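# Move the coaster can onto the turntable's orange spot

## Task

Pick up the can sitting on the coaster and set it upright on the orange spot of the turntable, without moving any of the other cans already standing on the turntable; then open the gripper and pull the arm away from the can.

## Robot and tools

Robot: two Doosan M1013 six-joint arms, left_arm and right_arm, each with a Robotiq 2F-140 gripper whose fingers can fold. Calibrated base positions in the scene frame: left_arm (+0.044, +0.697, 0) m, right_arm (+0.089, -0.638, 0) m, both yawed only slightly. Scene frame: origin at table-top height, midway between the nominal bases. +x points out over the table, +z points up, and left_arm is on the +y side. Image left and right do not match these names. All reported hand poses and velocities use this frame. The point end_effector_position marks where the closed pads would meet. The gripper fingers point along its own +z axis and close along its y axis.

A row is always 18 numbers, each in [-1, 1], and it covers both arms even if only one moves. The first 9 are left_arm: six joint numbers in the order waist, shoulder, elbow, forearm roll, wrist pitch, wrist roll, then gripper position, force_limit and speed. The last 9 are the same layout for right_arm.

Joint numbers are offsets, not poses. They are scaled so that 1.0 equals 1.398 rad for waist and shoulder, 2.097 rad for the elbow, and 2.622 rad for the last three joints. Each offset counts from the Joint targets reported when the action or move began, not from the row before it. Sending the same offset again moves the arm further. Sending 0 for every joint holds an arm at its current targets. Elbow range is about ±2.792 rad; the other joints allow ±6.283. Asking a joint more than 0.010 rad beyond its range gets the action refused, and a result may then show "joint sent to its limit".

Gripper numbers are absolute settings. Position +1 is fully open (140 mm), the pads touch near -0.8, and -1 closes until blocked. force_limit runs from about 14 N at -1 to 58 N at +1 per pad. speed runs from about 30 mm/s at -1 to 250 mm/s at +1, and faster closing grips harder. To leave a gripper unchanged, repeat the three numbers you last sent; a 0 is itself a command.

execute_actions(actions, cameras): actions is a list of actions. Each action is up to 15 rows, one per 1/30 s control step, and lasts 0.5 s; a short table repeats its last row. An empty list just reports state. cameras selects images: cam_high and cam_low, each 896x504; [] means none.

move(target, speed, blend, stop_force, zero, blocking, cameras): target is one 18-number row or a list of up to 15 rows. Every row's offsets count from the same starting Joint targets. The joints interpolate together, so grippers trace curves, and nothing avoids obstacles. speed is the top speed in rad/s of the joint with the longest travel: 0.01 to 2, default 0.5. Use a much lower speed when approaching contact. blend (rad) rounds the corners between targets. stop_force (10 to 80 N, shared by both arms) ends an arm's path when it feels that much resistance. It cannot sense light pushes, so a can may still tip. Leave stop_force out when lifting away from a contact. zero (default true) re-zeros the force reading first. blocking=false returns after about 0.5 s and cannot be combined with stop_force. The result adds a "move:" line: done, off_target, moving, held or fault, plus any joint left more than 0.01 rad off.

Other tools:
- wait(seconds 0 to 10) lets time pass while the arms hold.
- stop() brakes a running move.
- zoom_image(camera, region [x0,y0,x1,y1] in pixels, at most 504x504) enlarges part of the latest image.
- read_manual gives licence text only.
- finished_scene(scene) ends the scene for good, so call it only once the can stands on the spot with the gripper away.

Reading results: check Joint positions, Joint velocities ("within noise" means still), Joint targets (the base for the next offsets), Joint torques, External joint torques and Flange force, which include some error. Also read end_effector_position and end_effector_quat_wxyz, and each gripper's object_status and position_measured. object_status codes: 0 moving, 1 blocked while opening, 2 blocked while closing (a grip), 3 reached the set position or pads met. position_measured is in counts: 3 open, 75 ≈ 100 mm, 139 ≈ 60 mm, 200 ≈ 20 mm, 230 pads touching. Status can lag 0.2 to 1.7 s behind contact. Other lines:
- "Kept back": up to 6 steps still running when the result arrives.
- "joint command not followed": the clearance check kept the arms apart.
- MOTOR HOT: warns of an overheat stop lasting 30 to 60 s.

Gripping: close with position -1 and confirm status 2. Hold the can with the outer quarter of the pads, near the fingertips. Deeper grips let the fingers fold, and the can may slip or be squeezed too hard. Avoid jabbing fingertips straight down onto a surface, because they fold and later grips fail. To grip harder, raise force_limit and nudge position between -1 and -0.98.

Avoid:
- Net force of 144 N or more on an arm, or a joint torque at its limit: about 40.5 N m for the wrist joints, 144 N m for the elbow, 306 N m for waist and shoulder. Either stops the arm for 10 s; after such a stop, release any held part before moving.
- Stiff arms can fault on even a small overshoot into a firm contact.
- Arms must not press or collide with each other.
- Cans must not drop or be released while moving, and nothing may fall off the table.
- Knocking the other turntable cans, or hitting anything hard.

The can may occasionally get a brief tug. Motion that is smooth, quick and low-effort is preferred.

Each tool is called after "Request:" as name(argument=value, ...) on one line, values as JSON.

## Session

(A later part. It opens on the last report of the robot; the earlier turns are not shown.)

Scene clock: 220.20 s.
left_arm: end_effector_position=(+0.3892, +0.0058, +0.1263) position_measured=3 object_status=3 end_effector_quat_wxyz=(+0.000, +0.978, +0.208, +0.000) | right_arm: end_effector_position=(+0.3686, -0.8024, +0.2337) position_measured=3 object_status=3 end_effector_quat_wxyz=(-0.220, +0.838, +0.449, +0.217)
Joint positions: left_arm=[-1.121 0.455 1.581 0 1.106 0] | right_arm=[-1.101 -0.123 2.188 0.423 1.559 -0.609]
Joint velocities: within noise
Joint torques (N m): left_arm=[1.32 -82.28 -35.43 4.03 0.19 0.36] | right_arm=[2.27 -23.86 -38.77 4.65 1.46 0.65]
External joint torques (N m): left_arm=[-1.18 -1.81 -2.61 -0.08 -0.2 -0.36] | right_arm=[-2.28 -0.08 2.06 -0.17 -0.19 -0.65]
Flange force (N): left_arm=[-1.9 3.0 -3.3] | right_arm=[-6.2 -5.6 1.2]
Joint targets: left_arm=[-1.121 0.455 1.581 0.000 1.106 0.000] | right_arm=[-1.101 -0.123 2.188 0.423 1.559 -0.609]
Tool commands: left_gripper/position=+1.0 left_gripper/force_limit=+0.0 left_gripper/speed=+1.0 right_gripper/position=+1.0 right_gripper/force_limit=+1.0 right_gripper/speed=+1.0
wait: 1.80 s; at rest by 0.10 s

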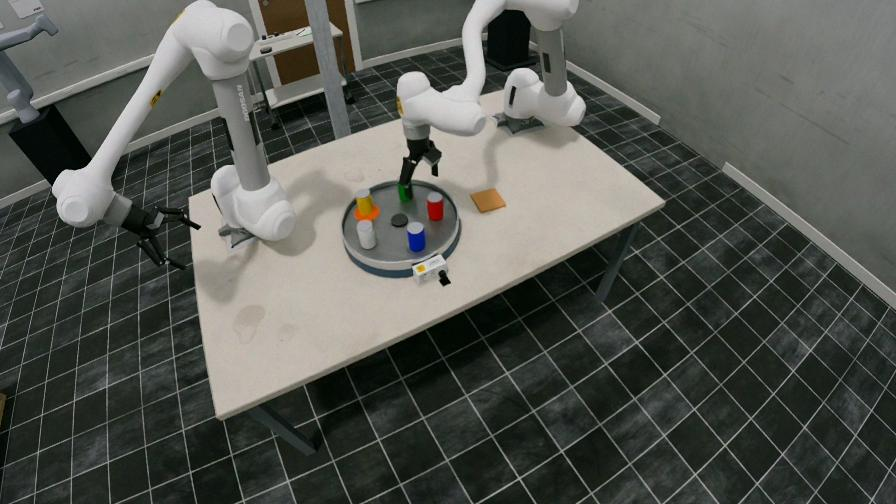

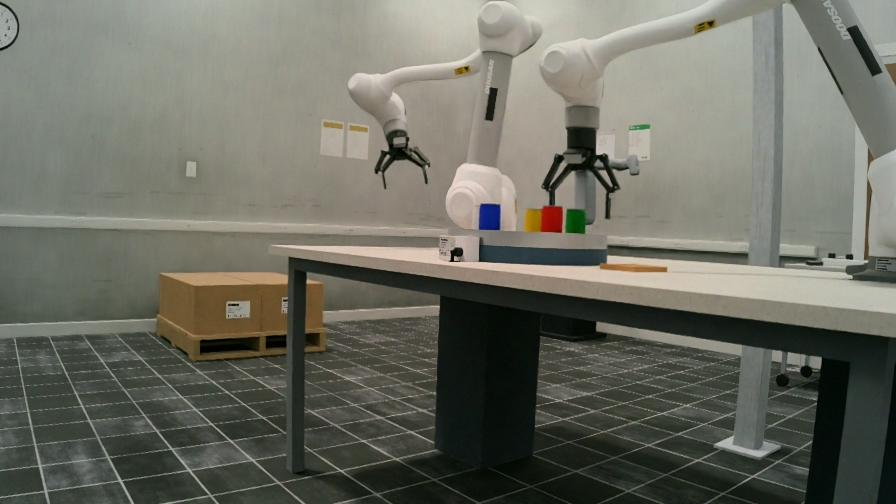

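Request:
move(target=[[0, -0.0462, -0.0542, 0, 0.068, 0, 1, 0, 1, 0, 0, 0, 0, 0, 0, 1, 1, 1], [0.25, -0.3255, 0.009, 0, 0.1661, 0, 1, 0, 1, 0, 0, 0, 0, 0, 0, 1, 1, 1]], speed=[0.3, 0.5], blend=0.04, cameras=["cam_high", "cam_low"])

Request:
zoom_image(camera="cam_high", region=[335, 165, 475, 285])

Scene clock: 223.30 s.
left_arm: end_effector_position=(+0.4570, +0.3191, +0.4238) position_measured=3 object_status=3 end_effector_quat_wxyz=(+0.000, +0.927, +0.375, +0.000) | right_arm: end_effector_position=(+0.3686, -0.8024, +0.2337) position_measured=3 object_status=3 end_effector_quat_wxyz=(-0.220, +0.838, +0.449, +0.217)
Joint positions: left_arm=[-0.772 0 1.6 0 1.541 0] | right_arm=[-1.101 -0.123 2.188 0.423 1.559 -0.609]
Joint velocities: within noise
Joint torques (N m): left_arm=[1.75 -41.82 -39.91 4.5 0.17 0.39] | right_arm=[2.17 -23.95 -38.7 4.7 1.45 0.67]
External joint torques (N m): left_arm=[-1.69 -0.42 -2.5 -0.09 -0.18 -0.39] | right_arm=[-2.17 0.12 2.21 -0.25 -0.18 -0.68]
Flange force (N): left_arm=[-3.5 3.4 -4.0] | right_arm=[-6.3 -5.4 1.5]
Joint targets: left_arm=[-0.772 0.000 1.600 0.000 1.541 0.000] | right_arm=[-1.101 -0.123 2.188 0.423 1.559 -0.609]
move: done

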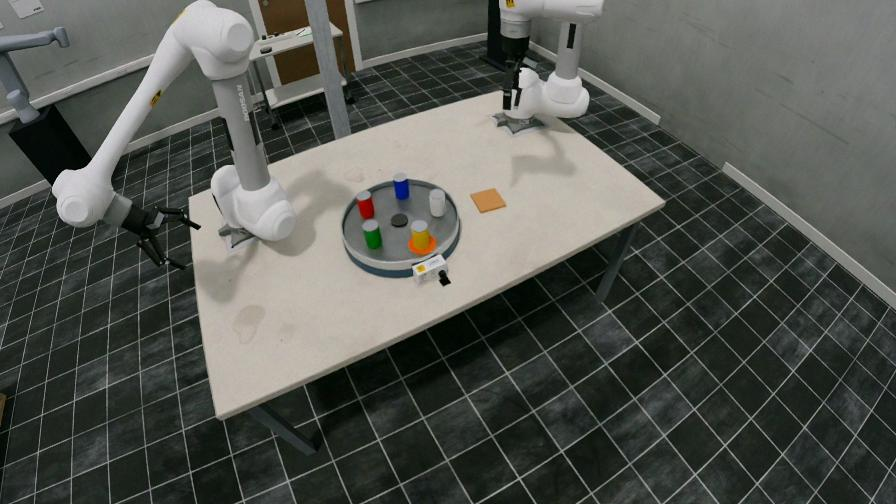

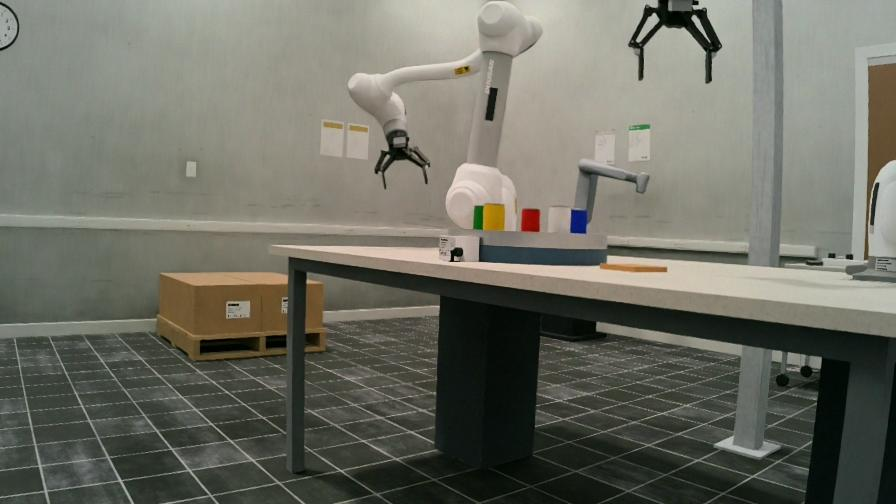

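Scaled by 3.600 from the camera's 896x504 image, which has a finer 1280x720 frame.

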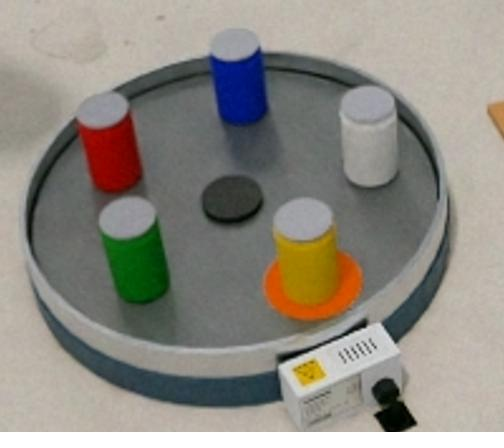

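Request:
zoom_image(camera="cam_high", region=[398, 212, 444, 258])

Scaled by 10.957 from the camera's 896x504 image, which has a finer 1280x720 frame.

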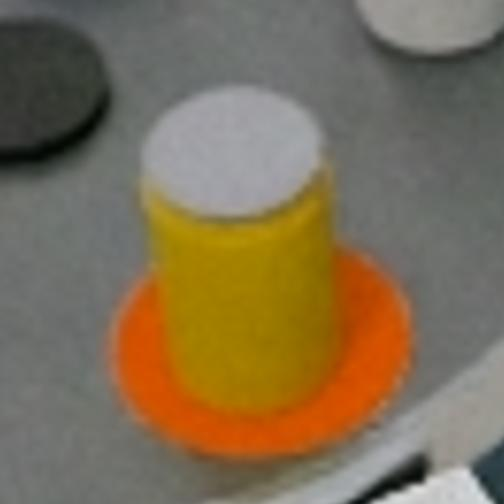

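Request:
finished_scene(scene=1)

The scene is finished: the task was done.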